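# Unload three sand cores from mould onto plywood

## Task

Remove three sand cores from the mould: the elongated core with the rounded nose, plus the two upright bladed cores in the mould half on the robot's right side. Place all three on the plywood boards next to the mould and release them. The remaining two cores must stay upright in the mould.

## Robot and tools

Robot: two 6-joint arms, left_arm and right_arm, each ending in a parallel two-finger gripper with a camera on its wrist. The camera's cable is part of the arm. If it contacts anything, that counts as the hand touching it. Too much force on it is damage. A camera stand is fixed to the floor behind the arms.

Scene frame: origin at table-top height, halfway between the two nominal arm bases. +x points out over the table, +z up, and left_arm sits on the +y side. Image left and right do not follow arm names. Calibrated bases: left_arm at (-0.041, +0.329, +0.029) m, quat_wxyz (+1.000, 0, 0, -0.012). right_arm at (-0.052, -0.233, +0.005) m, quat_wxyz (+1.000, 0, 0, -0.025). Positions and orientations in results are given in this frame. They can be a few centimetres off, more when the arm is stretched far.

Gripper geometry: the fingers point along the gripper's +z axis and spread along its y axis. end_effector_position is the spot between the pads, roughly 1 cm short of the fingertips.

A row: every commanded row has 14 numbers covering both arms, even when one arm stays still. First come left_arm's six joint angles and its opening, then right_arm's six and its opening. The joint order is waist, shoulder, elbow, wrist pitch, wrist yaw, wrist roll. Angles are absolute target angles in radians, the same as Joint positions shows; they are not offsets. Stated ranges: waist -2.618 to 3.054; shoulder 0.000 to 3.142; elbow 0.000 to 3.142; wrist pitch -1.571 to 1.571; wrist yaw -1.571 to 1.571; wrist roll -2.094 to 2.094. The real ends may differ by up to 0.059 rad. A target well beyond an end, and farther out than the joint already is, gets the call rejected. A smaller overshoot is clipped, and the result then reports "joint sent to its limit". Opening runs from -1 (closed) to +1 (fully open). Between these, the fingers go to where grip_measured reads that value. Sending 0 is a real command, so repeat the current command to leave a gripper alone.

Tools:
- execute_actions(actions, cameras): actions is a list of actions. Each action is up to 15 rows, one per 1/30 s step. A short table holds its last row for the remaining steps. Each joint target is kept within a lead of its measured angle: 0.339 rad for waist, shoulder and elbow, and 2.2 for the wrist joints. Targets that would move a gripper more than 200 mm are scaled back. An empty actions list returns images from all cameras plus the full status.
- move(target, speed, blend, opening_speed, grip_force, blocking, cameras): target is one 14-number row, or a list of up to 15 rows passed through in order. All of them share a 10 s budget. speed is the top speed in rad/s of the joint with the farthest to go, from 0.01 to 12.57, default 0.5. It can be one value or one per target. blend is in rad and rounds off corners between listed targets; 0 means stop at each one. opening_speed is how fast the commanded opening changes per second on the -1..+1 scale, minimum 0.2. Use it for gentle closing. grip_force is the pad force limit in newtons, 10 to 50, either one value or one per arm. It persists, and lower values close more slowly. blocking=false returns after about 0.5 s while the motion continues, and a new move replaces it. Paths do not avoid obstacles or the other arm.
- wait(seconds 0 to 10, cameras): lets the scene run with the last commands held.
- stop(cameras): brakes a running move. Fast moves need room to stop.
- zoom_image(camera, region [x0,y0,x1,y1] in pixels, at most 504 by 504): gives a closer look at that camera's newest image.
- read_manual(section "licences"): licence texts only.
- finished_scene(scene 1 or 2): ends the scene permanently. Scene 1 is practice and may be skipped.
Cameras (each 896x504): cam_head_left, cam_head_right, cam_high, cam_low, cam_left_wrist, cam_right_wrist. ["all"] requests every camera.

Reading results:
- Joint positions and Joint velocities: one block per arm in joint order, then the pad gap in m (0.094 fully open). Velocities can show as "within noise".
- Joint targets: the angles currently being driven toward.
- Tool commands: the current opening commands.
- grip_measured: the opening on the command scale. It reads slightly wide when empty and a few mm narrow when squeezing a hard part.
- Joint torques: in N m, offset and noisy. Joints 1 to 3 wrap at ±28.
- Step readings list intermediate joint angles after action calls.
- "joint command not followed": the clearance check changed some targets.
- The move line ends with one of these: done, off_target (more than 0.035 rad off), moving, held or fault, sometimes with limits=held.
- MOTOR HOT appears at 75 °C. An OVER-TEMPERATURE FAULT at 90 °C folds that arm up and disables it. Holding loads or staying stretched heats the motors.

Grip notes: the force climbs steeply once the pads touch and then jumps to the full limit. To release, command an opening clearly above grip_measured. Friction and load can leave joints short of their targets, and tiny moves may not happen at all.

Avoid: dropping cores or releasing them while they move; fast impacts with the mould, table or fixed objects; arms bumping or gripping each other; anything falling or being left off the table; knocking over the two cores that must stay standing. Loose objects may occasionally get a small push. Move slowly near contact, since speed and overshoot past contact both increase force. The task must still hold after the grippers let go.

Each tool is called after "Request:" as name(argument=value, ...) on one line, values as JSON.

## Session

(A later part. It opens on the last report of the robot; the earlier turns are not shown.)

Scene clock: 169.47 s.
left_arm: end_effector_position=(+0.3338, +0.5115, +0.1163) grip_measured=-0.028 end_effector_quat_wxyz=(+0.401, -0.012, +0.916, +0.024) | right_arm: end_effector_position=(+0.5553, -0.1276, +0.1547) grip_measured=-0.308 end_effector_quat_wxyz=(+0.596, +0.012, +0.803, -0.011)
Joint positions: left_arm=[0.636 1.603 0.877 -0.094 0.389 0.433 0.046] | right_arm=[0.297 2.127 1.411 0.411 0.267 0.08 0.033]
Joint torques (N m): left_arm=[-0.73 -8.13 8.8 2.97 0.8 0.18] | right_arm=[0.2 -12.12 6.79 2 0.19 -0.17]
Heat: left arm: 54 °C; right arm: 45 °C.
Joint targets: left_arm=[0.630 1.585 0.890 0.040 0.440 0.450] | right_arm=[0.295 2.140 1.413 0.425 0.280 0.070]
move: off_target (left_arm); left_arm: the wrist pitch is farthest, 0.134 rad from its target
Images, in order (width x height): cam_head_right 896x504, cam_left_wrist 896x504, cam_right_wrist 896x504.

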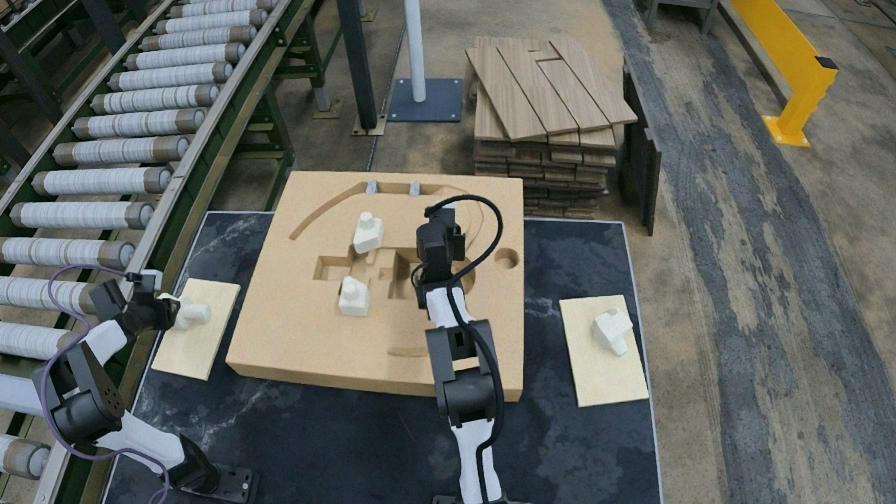

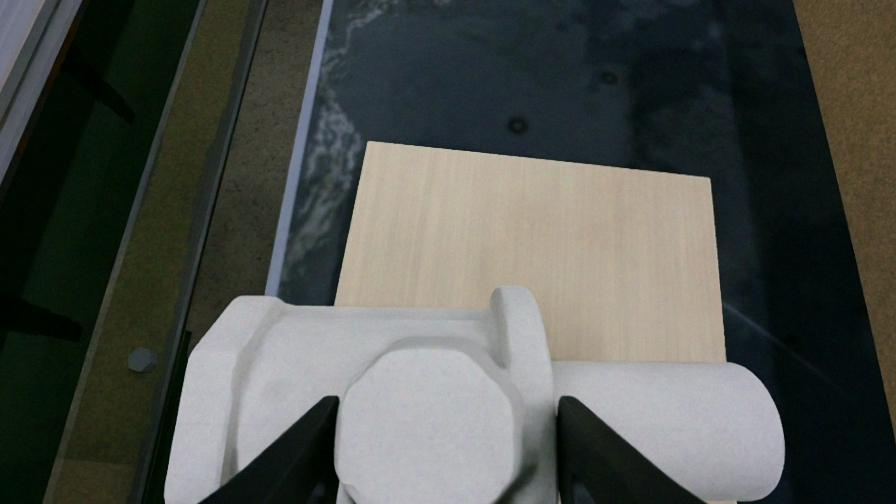

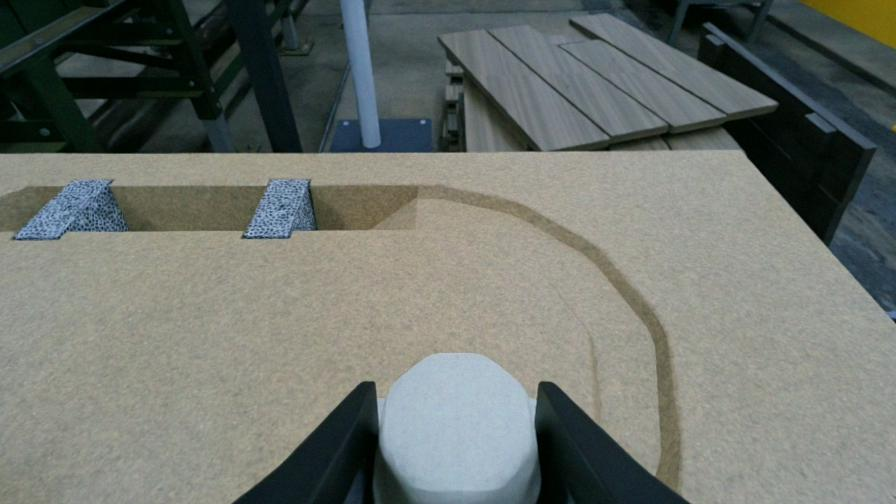

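Request:
move(target=[0.63,1.593,0.879,0.059,0.44,0.45,-0.6,0.295,2.14,1.413,0.425,0.28,0.07,-0.6], speed=0.08, cameras=[])

Request:
move(target=[0.63,1.599,0.871,0.074,0.44,0.45,-0.6,0.295,2.14,1.413,0.425,0.28,0.07,-0.6], speed=0.08, cameras=["cam_left_wrist"])

Scene clock: 176.17 s.
left_arm: end_effector_position=(+0.3335, +0.5112, +0.1117) grip_measured=-0.028 end_effector_quat_wxyz=(+0.401, -0.012, +0.916, +0.023) | right_arm: end_effector_position=(+0.5553, -0.1276, +0.1547) grip_measured=-0.308 end_effector_quat_wxyz=(+0.596, +0.012, +0.803, -0.011)
Joint positions: left_arm=[0.636 1.611 0.866 -0.076 0.389 0.433 0.046] | right_arm=[0.297 2.127 1.411 0.411 0.267 0.08 0.033]
Joint torques (N m): left_arm=[-0.66 -8.17 8.81 2.96 0.8 0.17] | right_arm=[0.31 -12.01 6.78 2.03 0.19 -0.19]
Motor temperatures (°C): left_arm=[23 52 48 46 23 22 27] | right_arm=[25 39 38 45 21 24 23]
Heat: left arm: 52 °C; right arm: 45 °C.
Joint targets: left_arm=[0.630 1.593 0.879 0.059 0.440 0.450] | right_arm=[0.295 2.140 1.413 0.425 0.280 0.070]
move: off_target (left_arm); left_arm: the wrist pitch is farthest, 0.135 rad from its target
No camera images: "cameras" was empty.

Scene clock: 177.00 s.
left_arm: end_effector_position=(+0.3340, +0.5116, +0.1096) grip_measured=-0.028 end_effector_quat_wxyz=(+0.403, -0.011, +0.915, +0.024) | right_arm: end_effector_position=(+0.5553, -0.1276, +0.1547) grip_measured=-0.308 end_effector_quat_wxyz=(+0.596, +0.012, +0.803, -0.011)
Joint positions: left_arm=[0.636 1.617 0.859 -0.059 0.389 0.433 0.046] | right_arm=[0.297 2.127 1.411 0.411 0.267 0.08 0.033]
Joint torques (N m): left_arm=[-0.77 -8.09 8.73 2.95 0.8 0.17] | right_arm=[0.14 -11.96 6.48 2.01 0.19 -0.19]
Heat: left arm: 52 °C; right arm: 45 °C.
Joint targets: left_arm=[0.630 1.599 0.871 0.074 0.440 0.450] | right_arm=[0.295 2.140 1.413 0.425 0.280 0.070]
move: off_target (left_arm); left_arm: the wrist pitch is farthest, 0.133 rad from its target
Images, in order (width x height): cam_left_wrist 896x504.

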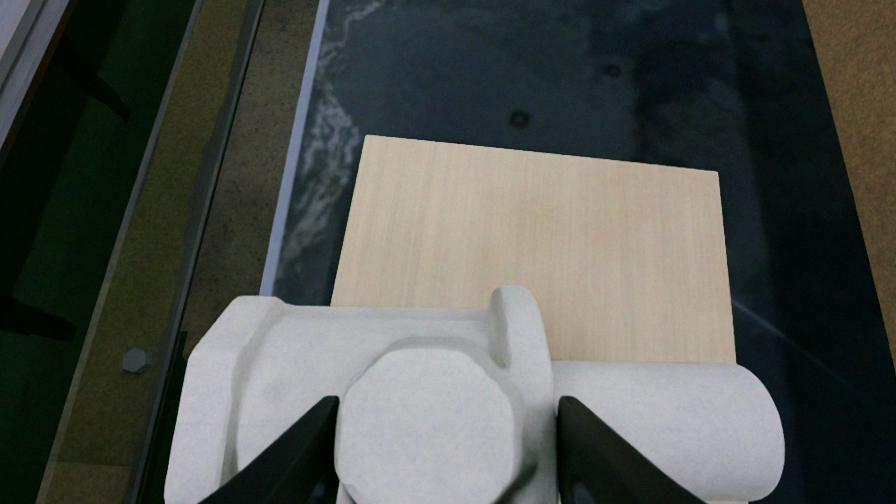

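Request:
move(target=[0.63,1.606,0.864,0.09,0.44,0.45,-0.6,0.295,2.14,1.413,0.425,0.28,0.07,-0.6], speed=0.08, cameras=["cam_head_right"])

Scene clock: 180.77 s.
left_arm: end_effector_position=(+0.3358, +0.5128, +0.1097) grip_measured=-0.028 end_effector_quat_wxyz=(+0.406, -0.010, +0.914, +0.026) | right_arm: end_effector_position=(+0.5553, -0.1276, +0.1547) grip_measured=-0.308 end_effector_quat_wxyz=(+0.596, +0.012, +0.803, -0.011)
Joint positions: left_arm=[0.636 1.623 0.859 -0.045 0.39 0.433 0.046] | right_arm=[0.297 2.127 1.411 0.411 0.267 0.08 0.033]
Joint torques (N m): left_arm=[-0.7 -8.09 7.99 2.99 0.8 0.17] | right_arm=[0.16 -12.23 6.64 1.99 0.16 -0.19]
Heat: left arm: 51 °C; right arm: 45 °C.
Joint targets: left_arm=[0.630 1.606 0.864 0.090 0.440 0.450] | right_arm=[0.295 2.140 1.413 0.425 0.280 0.070]
move: off_target (left_arm); left_arm: the wrist pitch is farthest, 0.135 rad from its target
Images, in order (width x height): cam_head_right 896x504.

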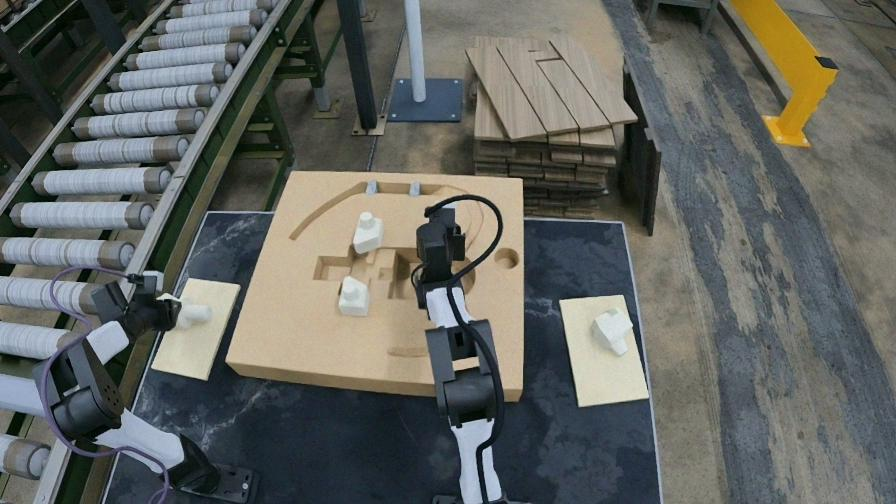

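Request:
move(target=[[0.633,1.61,0.862,0.035,0.42,0.442,-0.6,0.295,2.14,1.413,0.425,0.28,0.07,-0.6],[0.633,1.613,0.864,-0.02,0.40,0.436,-0.6,0.295,2.14,1.413,0.425,0.28,0.07,-0.6]], speed=0.08, cameras=[])

Scene clock: 186.37 s.
left_arm: end_effector_position=(+0.3349, +0.5123, +0.1084) grip_measured=-0.028 end_effector_quat_wxyz=(+0.404, -0.011, +0.914, +0.025) | right_arm: end_effector_position=(+0.5553, -0.1276, +0.1547) grip_measured=-0.308 end_effector_quat_wxyz=(+0.596, +0.012, +0.803, -0.011)
Joint positions: left_arm=[0.636 1.623 0.856 -0.047 0.389 0.433 0.046] | right_arm=[0.297 2.127 1.411 0.411 0.267 0.08 0.033]
Joint torques (N m): left_arm=[-0.36 -7.46 8.29 1.91 0.4 0.04] | right_arm=[0.1 -11.95 6.63 2.03 0.17 -0.16]
Heat: left arm: 50 °C; right arm: 45 °C.
Joint targets: left_arm=[0.633 1.613 0.864 -0.020 0.400 0.436] | right_arm=[0.295 2.140 1.413 0.425 0.280 0.070]
move: done
No camera images: "cameras" was empty.

Request:
move(target=[[0.633,1.613,0.864,-0.02,0.40,0.436,0.3,0.295,2.14,1.413,0.425,0.28,0.07,-0.6],[0.635,1.562,1.0,-0.27,0.42,0.445,0.6,0.293,2.098,1.54,0.36,0.28,0.07,-0.6],[0.64,1.54,1.15,-0.45,0.43,0.45,0.6,0.293,2.048,1.61,0.27,0.28,0.07,-0.6],[0.64,1.511,1.343,-0.683,0.436,0.45,0.6,0.293,2.01,1.82,0.03,0.28,0.07,-0.6]], speed=[0.1,0.25,0.25,0.3], opening_speed=0.4, blend=[0,0.02,0.03,0], cameras=["cam_left_wrist","cam_right_wrist","cam_low"])

Scene clock: 199.13 s.
left_arm: end_effector_position=(+0.3339, +0.5053, +0.2330) grip_measured=+0.598 end_effector_quat_wxyz=(+0.384, -0.012, +0.923, -0.006) | right_arm: end_effector_position=(+0.5684, -0.1247, +0.2508) grip_measured=-0.308 end_effector_quat_wxyz=(+0.581, +0.009, +0.814, -0.015)
Joint positions: left_arm=[0.636 1.528 1.315 -0.671 0.421 0.435 0.075] | right_arm=[0.297 2.079 1.771 -0.035 0.269 0.079 0.033]
Joint torques (N m): left_arm=[0.31 -7.79 10.78 1.4 0.46 0.15] | right_arm=[0.05 -20.4 10.81 2.44 0.18 -0.15]
Heat: left arm: 48 °C; right arm: 47 °C.
Joint targets: left_arm=[0.640 1.511 1.343 -0.683 0.436 0.450] | right_arm=[0.293 2.010 1.820 0.030 0.280 0.070]
move: off_target (right_arm); blend cut to 0 rad at target 2; right_arm: the shoulder is farthest, 0.069 rad from its target
Images, in order (width x height): cam_low 896x504, cam_left_wrist 896x504, cam_right_wrist 896x504.

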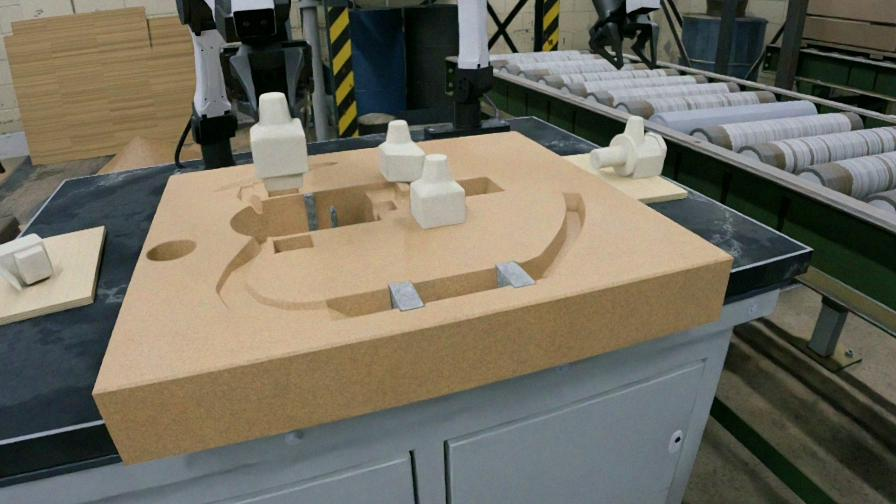

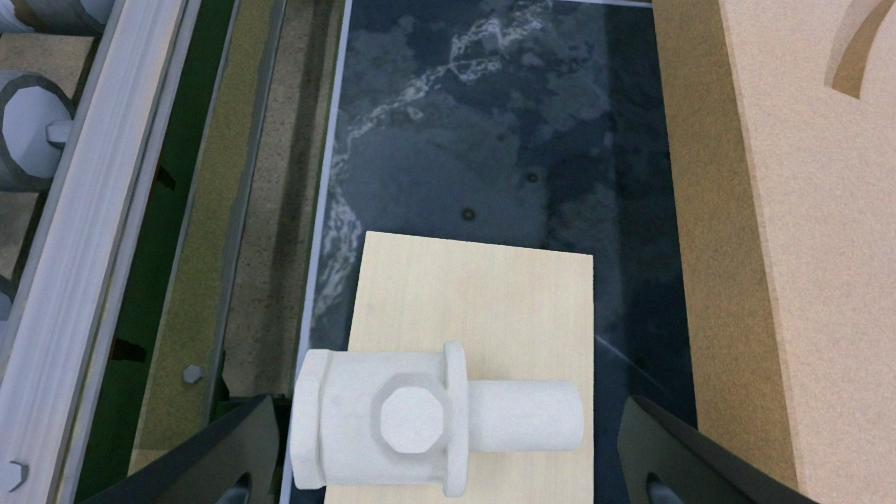

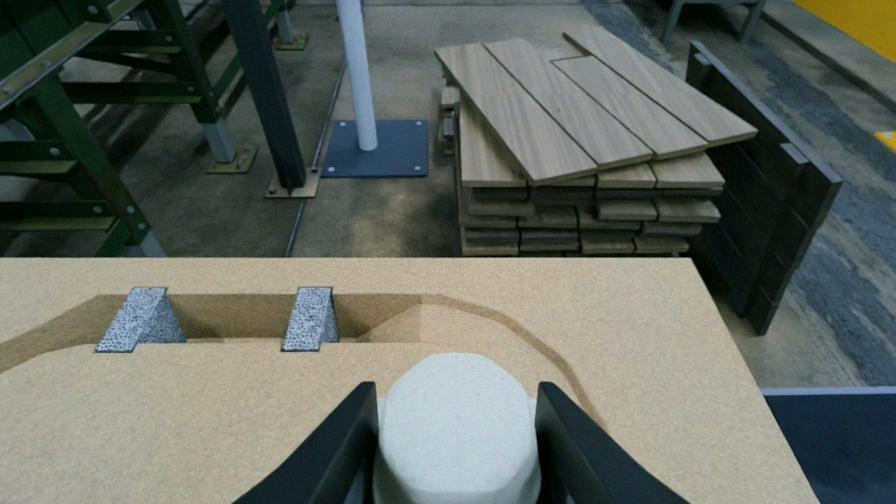

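Request:
move(target=[[0.6,1.45,1.343,-0.683,0.4,0.4,0.6,0.0,1.5,1.35,0.03,0.2,0.06,-0.6],[0.4,1.1,0.9,-0.45,0.05,0.05,0.6,-0.6,1.2,1.0,0.03,-0.2,0.05,-0.6],[0.3,1.0,0.8,-0.4,0,0,0.6,-1.198,1.85,1.395,-0.48,-1.316,0.68,-0.6]], speed=[0.6,0.6,0.7], blend=[0.1,0.1,0], cameras=["cam_right_wrist","cam_head_right"])

Scene clock: 225.53 s.
left_arm: end_effector_position=(+0.2828, +0.4190, +0.2378) grip_measured=+0.598 end_effector_quat_wxyz=(+0.462, -0.115, +0.877, +0.060) | right_arm: end_effector_position=(+0.2345, -0.5682, +0.2028) grip_measured=-0.308 end_effector_quat_wxyz=(+0.390, +0.531, +0.587, +0.471)
Joint positions: left_arm=[0.305 1.011 0.819 -0.41 0.018 0.011 0.075] | right_arm=[-1.2 1.851 1.354 -0.481 -1.261 0.658 0.032]
Joint torques (N m): left_arm=[-0.57 -3.44 6.93 2.03 -0.08 -0.11] | right_arm=[0.35 -10.59 9.43 1.12 -1.09 0.1]
Motor temperatures (°C): left_arm=[23 45 50 41 23 22 26] | right_arm=[25 57 43 49 21 24 24]
Heat: left arm: 50 °C; right arm: 57 °C.
Joint targets: left_arm=[0.300 1.000 0.800 -0.400 0.000 0.000] | right_arm=[-1.198 1.850 1.395 -0.480 -1.316 0.680]
move: off_target (right_arm); right_arm: the wrist yaw is farthest, 0.055 rad from its target
Images, in order (width x height): cam_head_right 896x504, cam_right_wrist 896x504.

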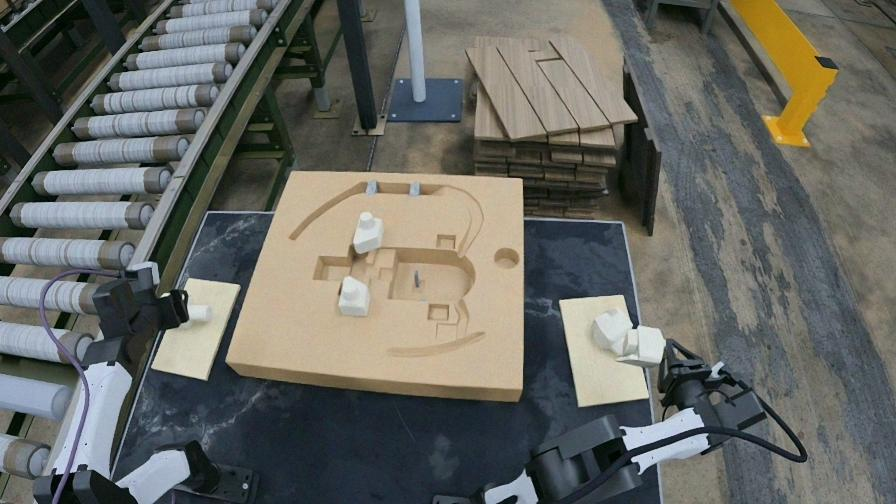

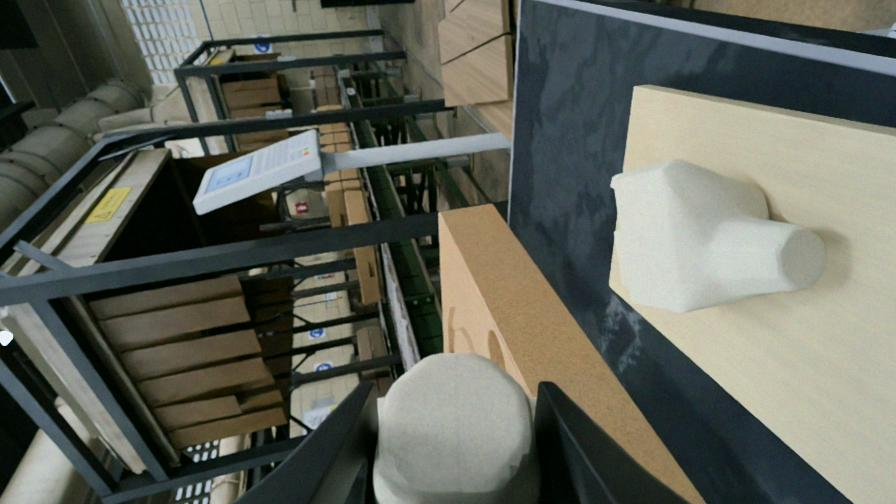

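Request:
move(target=[[0.3,1.0,0.8,-0.4,0,0,0.6,-1.196,1.964,1.21,-0.20,-1.316,0.71,-0.6],[0.3,1.0,0.8,-0.4,0,0,0.6,-1.196,2.10,1.115,0.01,-1.316,0.71,-0.6]], speed=[0.35,0.2], blend=[0.03,0], cameras=["cam_right_wrist","cam_head_right"])

Scene clock: 232.03 s.
left_arm: end_effector_position=(+0.2828, +0.4190, +0.2378) grip_measured=+0.598 end_effector_quat_wxyz=(+0.462, -0.115, +0.877, +0.060) | right_arm: end_effector_position=(+0.2341, -0.5662, +0.0688) grip_measured=-0.308 end_effector_quat_wxyz=(+0.373, +0.545, +0.574, +0.483)
Joint positions: left_arm=[0.305 1.011 0.819 -0.41 0.018 0.011 0.075] | right_arm=[-1.2 2.099 1.113 -0.02 -1.265 0.69 0.032]
Joint torques (N m): left_arm=[-0.64 -3.54 6.89 2.05 -0.08 -0.11] | right_arm=[0.65 -11.23 5.11 1.35 -1 0.11]
Motor temperatures (°C): left_arm=[23 43 48 42 23 22 26] | right_arm=[25 55 43 47 22 24 24]
Heat: left arm: 48 °C; right arm: 55 °C.
Joint targets: left_arm=[0.300 1.000 0.800 -0.400 0.000 0.000] | right_arm=[-1.196 2.100 1.115 0.010 -1.316 0.710]
move: off_target (right_arm); right_arm: the wrist yaw is farthest, 0.051 rad from its target
Images, in order (width x height): cam_head_right 896x504, cam_right_wrist 896x504.

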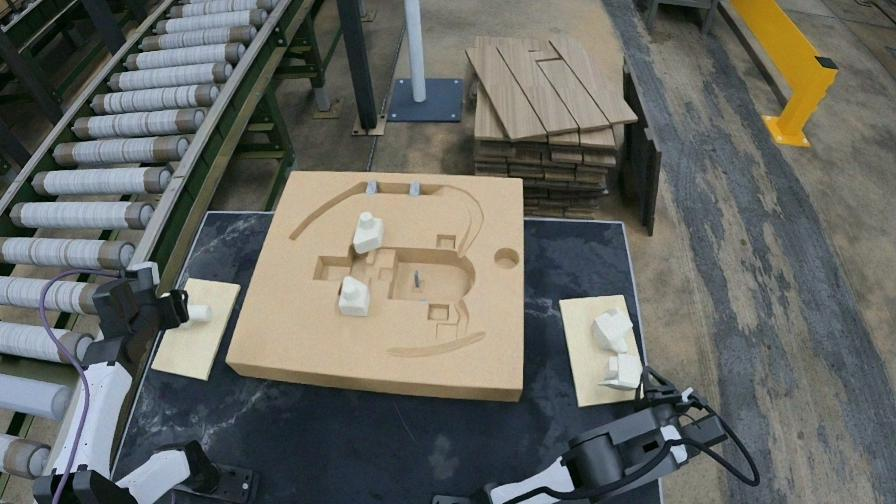

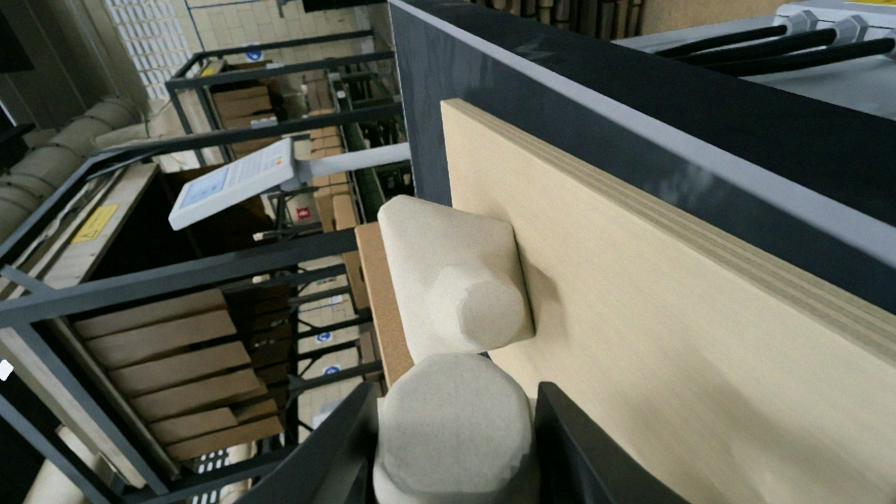

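Request:
move(target=[[0.3,1.0,0.8,-0.4,0,0,0.6,-1.196,2.15,1.103,0.072,-1.316,0.71,-0.6],[0.3,1.0,0.8,-0.4,0,0,0.6,-1.196,2.16,1.10,0.084,-1.316,0.71,-0.6]], speed=[0.1,0.06], cameras=[])

Request:
move(target=[0.3,1.0,0.8,-0.4,0,0,0.6,-1.196,2.169,1.098,0.094,-1.316,0.71,-0.6], speed=0.06, cameras=["cam_right_wrist"])

Scene clock: 239.57 s.
left_arm: end_effector_position=(+0.2828, +0.4190, +0.2378) grip_measured=+0.598 end_effector_quat_wxyz=(+0.462, -0.115, +0.877, +0.060) | right_arm: end_effector_position=(+0.2345, -0.5675, +0.0490) grip_measured=-0.308 end_effector_quat_wxyz=(+0.375, +0.544, +0.575, +0.482)
Joint positions: left_arm=[0.305 1.011 0.819 -0.41 0.018 0.011 0.075] | right_arm=[-1.2 2.156 1.102 0.054 -1.265 0.69 0.032]
Joint torques (N m): left_arm=[-0.59 -3.45 6.9 2.02 -0.1 -0.09] | right_arm=[0.46 -11.11 4.63 1.31 -1.04 0.09]
Heat: left arm: 47 °C; right arm: 52 °C.
Joint targets: left_arm=[0.300 1.000 0.800 -0.400 0.000 0.000] | right_arm=[-1.196 2.160 1.100 0.084 -1.316 0.710]
move: off_target (right_arm); right_arm: the wrist yaw is farthest, 0.051 rad from its target
No camera images: "cameras" was empty.

Scene clock: 240.30 s.
left_arm: end_effector_position=(+0.2828, +0.4190, +0.2378) grip_measured=+0.598 end_effector_quat_wxyz=(+0.462, -0.115, +0.877, +0.060) | right_arm: end_effector_position=(+0.2347, -0.5679, +0.0464) grip_measured=-0.308 end_effector_quat_wxyz=(+0.375, +0.544, +0.575, +0.482)
Joint positions: left_arm=[0.305 1.011 0.819 -0.41 0.018 0.011 0.075] | right_arm=[-1.2 2.165 1.102 0.064 -1.265 0.69 0.032]
Joint torques (N m): left_arm=[-0.61 -3.48 6.86 2.04 -0.1 -0.09] | right_arm=[0.75 -11.14 4.48 1.3 -1.02 0.08]
Heat: left arm: 47 °C; right arm: 52 °C.
Joint targets: left_arm=[0.300 1.000 0.800 -0.400 0.000 0.000] | right_arm=[-1.196 2.169 1.098 0.094 -1.316 0.710]
move: off_target (right_arm); right_arm: the wrist yaw is farthest, 0.051 rad from its target
Images, in order (width x height): cam_right_wrist 896x504.

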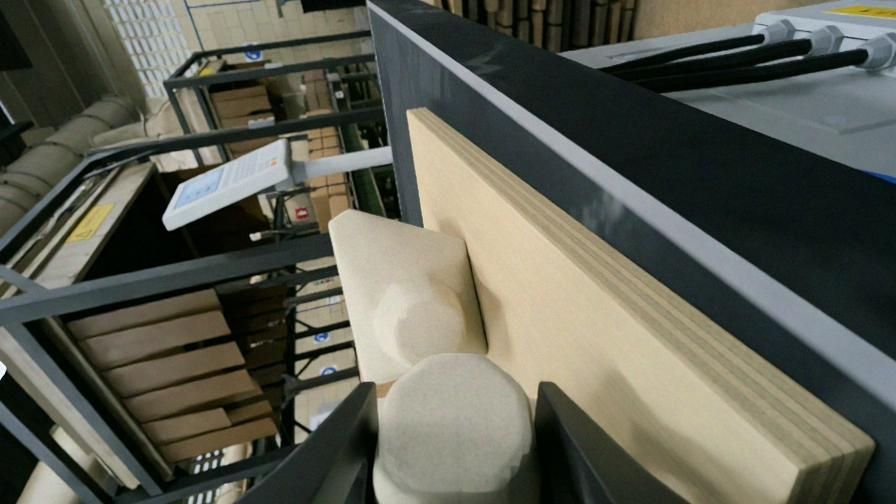

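Request:
move(target=[0.3,1.0,0.8,-0.4,0,0,0.6,-1.196,2.178,1.096,0.104,-1.316,0.71,-0.6], speed=0.06, cameras=[])

Request:
move(target=[0.3,1.0,0.8,-0.4,0,0,0.6,-1.196,2.186,1.095,0.113,-1.316,0.71,-0.6], speed=0.06, cameras=["cam_right_wrist"])

Scene clock: 244.67 s.
left_arm: end_effector_position=(+0.2828, +0.4190, +0.2378) grip_measured=+0.598 end_effector_quat_wxyz=(+0.462, -0.115, +0.877, +0.060) | right_arm: end_effector_position=(+0.2345, -0.5668, +0.0443) grip_measured=-0.308 end_effector_quat_wxyz=(+0.376, +0.542, +0.575, +0.484)
Joint positions: left_arm=[0.305 1.011 0.819 -0.41 0.018 0.011 0.075] | right_arm=[-1.2 2.171 1.097 0.075 -1.27 0.691 0.032]
Joint torques (N m): left_arm=[-0.59 -3.47 6.98 2.04 -0.08 -0.1] | right_arm=[0.7 -10.65 4.63 1.32 -1.01 0.1]
Heat: left arm: 46 °C; right arm: 51 °C.
Joint targets: left_arm=[0.300 1.000 0.800 -0.400 0.000 0.000] | right_arm=[-1.196 2.178 1.096 0.104 -1.316 0.710]
move: off_target (right_arm); right_arm: the wrist yaw is farthest, 0.046 rad from its target
No camera images: "cameras" was empty.

Scene clock: 245.37 s.
left_arm: end_effector_position=(+0.2828, +0.4190, +0.2378) grip_measured=+0.598 end_effector_quat_wxyz=(+0.462, -0.115, +0.877, +0.060) | right_arm: end_effector_position=(+0.2349, -0.5664, +0.0441) grip_measured=-0.308 end_effector_quat_wxyz=(+0.377, +0.539, +0.575, +0.487)
Joint positions: left_arm=[0.305 1.011 0.819 -0.41 0.018 0.011 0.075] | right_arm=[-1.2 2.176 1.097 0.086 -1.28 0.692 0.032]
Joint torques (N m): left_arm=[-0.59 -3.47 6.87 2.04 -0.07 -0.1] | right_arm=[0.61 -10.67 4.62 1.3 -0.93 0.09]
Heat: left arm: 46 °C; right arm: 51 °C.
Joint targets: left_arm=[0.300 1.000 0.800 -0.400 0.000 0.000] | right_arm=[-1.196 2.186 1.095 0.113 -1.316 0.710]
move: off_target (right_arm); right_arm: the wrist yaw is farthest, 0.036 rad from its target
Images, in order (width x height): cam_right_wrist 896x504.

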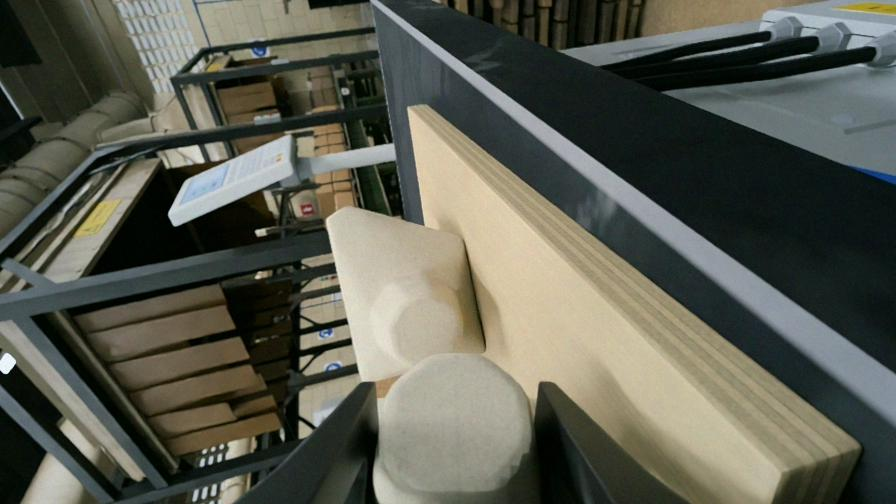

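Request:
move(target=[[0.3,1.0,0.8,-0.4,0,0,0.6,-1.197,2.183,1.096,0.108,-1.296,0.70,-0.6],[0.3,1.0,0.8,-0.4,0,0,0.6,-1.197,2.183,1.096,0.108,-1.296,0.70,0.05]], speed=0.06, opening_speed=0.25, cameras=["cam_right_wrist","cam_head_right"])

Scene clock: 251.67 s.
left_arm: end_effector_position=(+0.2828, +0.4190, +0.2378) grip_measured=+0.598 end_effector_quat_wxyz=(+0.462, -0.115, +0.877, +0.060) | right_arm: end_effector_position=(+0.2351, -0.5669, +0.0446) grip_measured=+0.048 end_effector_quat_wxyz=(+0.379, +0.537, +0.575, +0.487)
Joint positions: left_arm=[0.305 1.011 0.819 -0.41 0.018 0.011 0.075] | right_arm=[-1.2 2.176 1.097 0.091 -1.28 0.692 0.049]
Joint torques (N m): left_arm=[-0.59 -3.47 6.89 2.05 -0.11 -0.1] | right_arm=[0.49 -11 4.7 1.24 -0.7 -0.02]
Motor temperatures (°C): left_arm=[23 40 45 43 22 22 26] | right_arm=[25 50 40 45 22 24 24]
Heat: left arm: 45 °C; right arm: 50 °C.
Joint targets: left_arm=[0.300 1.000 0.800 -0.400 0.000 0.000] | right_arm=[-1.197 2.183 1.096 0.108 -1.296 0.700]
move: done
Images, in order (width x height): cam_head_right 896x504, cam_right_wrist 896x504.

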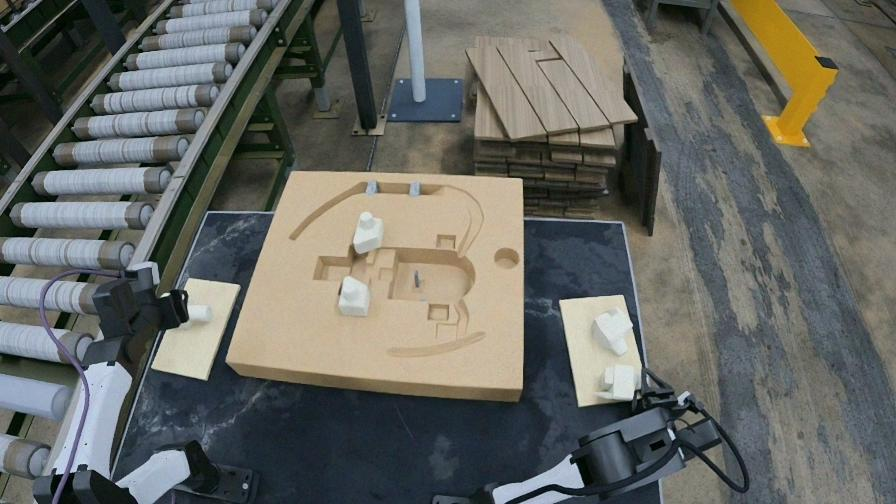

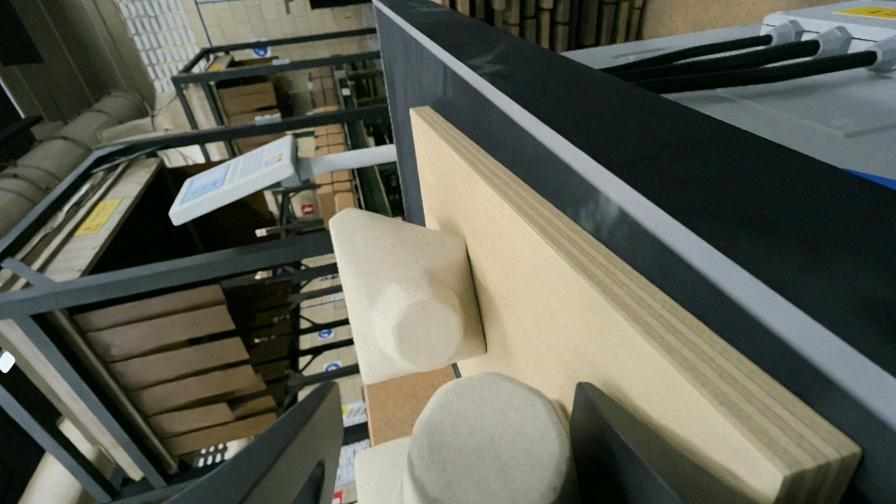

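Request:
move(target=[[0.3,1.0,0.8,-0.4,0,0,0.6,-1.36,2.183,1.096,0.108,-1.296,0.70,0.05],[0.3,1.0,0.8,-0.4,0,0,0.6,-1.42,1.6,1.0,0.0,-1.0,0.65,0.15],[0.3,1.0,0.8,-0.4,0,0,0.6,-0.5,0.9,0.8,-0.4,0,0,0.5]], speed=[0.2,0.6,0.7], blend=[0.02,0.1,0], cameras=["all"])

Scene clock: 270.80 s.
left_arm: end_effector_position=(+0.2828, +0.4190, +0.2378) grip_measured=+0.598 end_effector_quat_wxyz=(+0.462, -0.115, +0.877, +0.060) | right_arm: end_effector_position=(+0.2258, -0.4036, +0.2454) grip_measured=+0.498 end_effector_quat_wxyz=(+0.496, +0.238, +0.824, -0.134)
Joint positions: left_arm=[0.305 1.011 0.819 -0.41 0.018 0.011 0.075] | right_arm=[-0.506 0.906 0.809 -0.394 -0.009 0.012 0.07]
Joint torques (N m): left_arm=[-0.59 -3.47 6.93 2.03 -0.08 -0.1] | right_arm=[0.88 -2.51 6.23 1.78 0.09 -0.21]
Heat: left arm: 44 °C; right arm: 47 °C.
Joint targets: left_arm=[0.300 1.000 0.800 -0.400 0.000 0.000] | right_arm=[-0.500 0.900 0.800 -0.400 0.000 0.000]
move: done; blend cut to 0 rad at target 2

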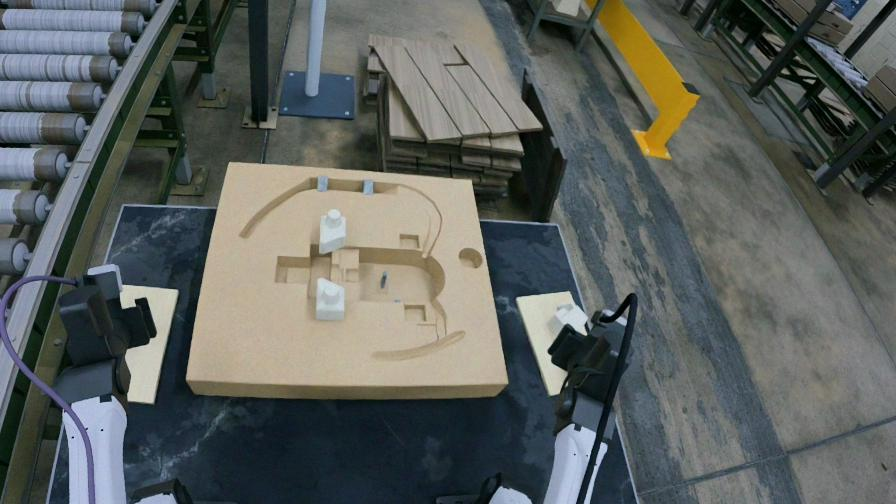

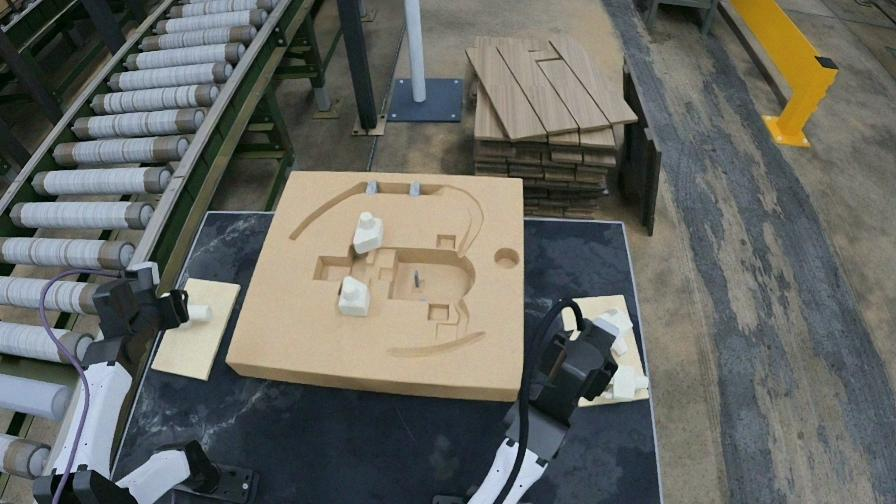

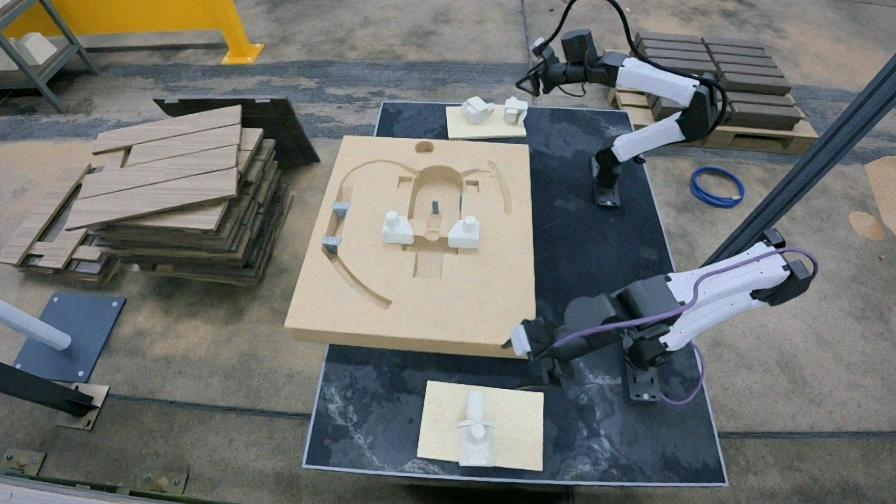

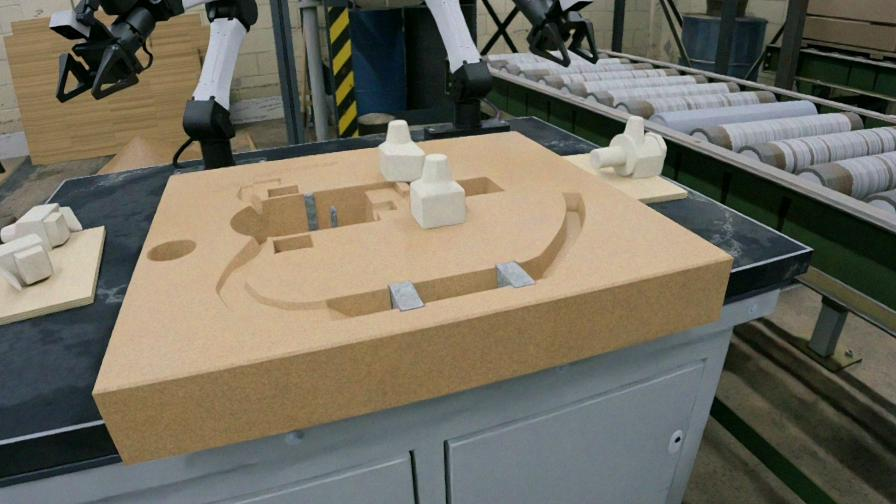

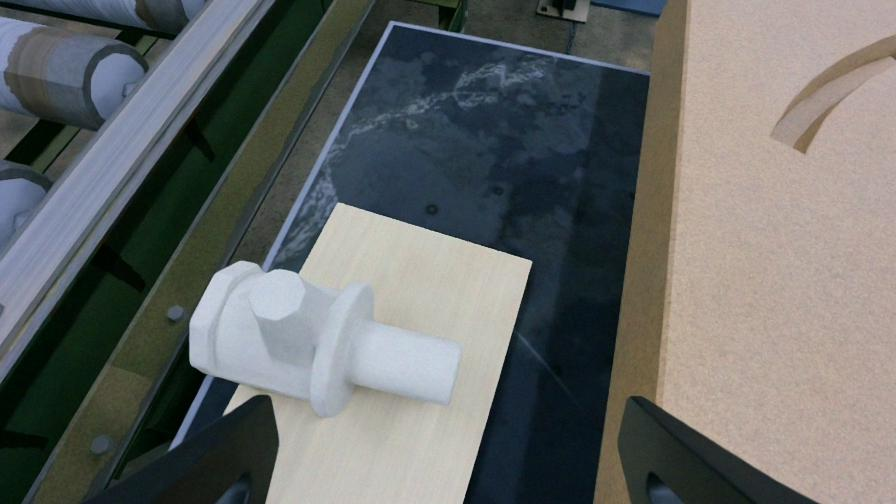

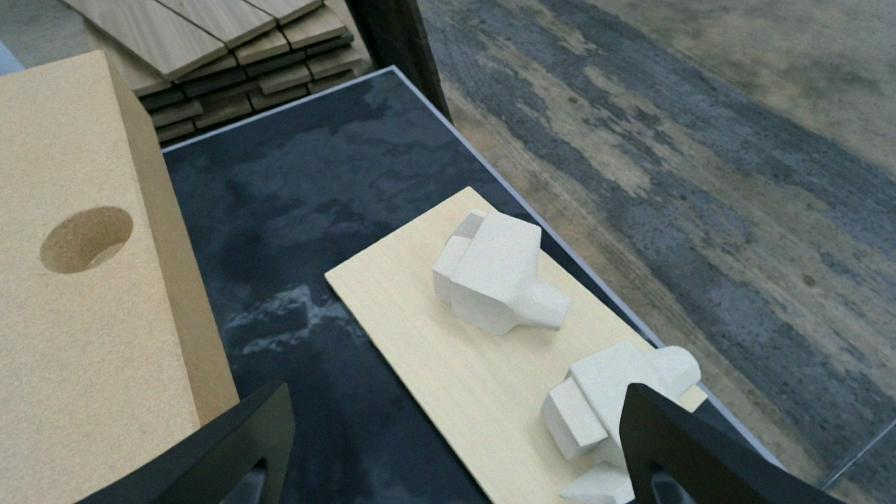

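Request:
finished_scene(scene=2)

The scene is finished: the task was done.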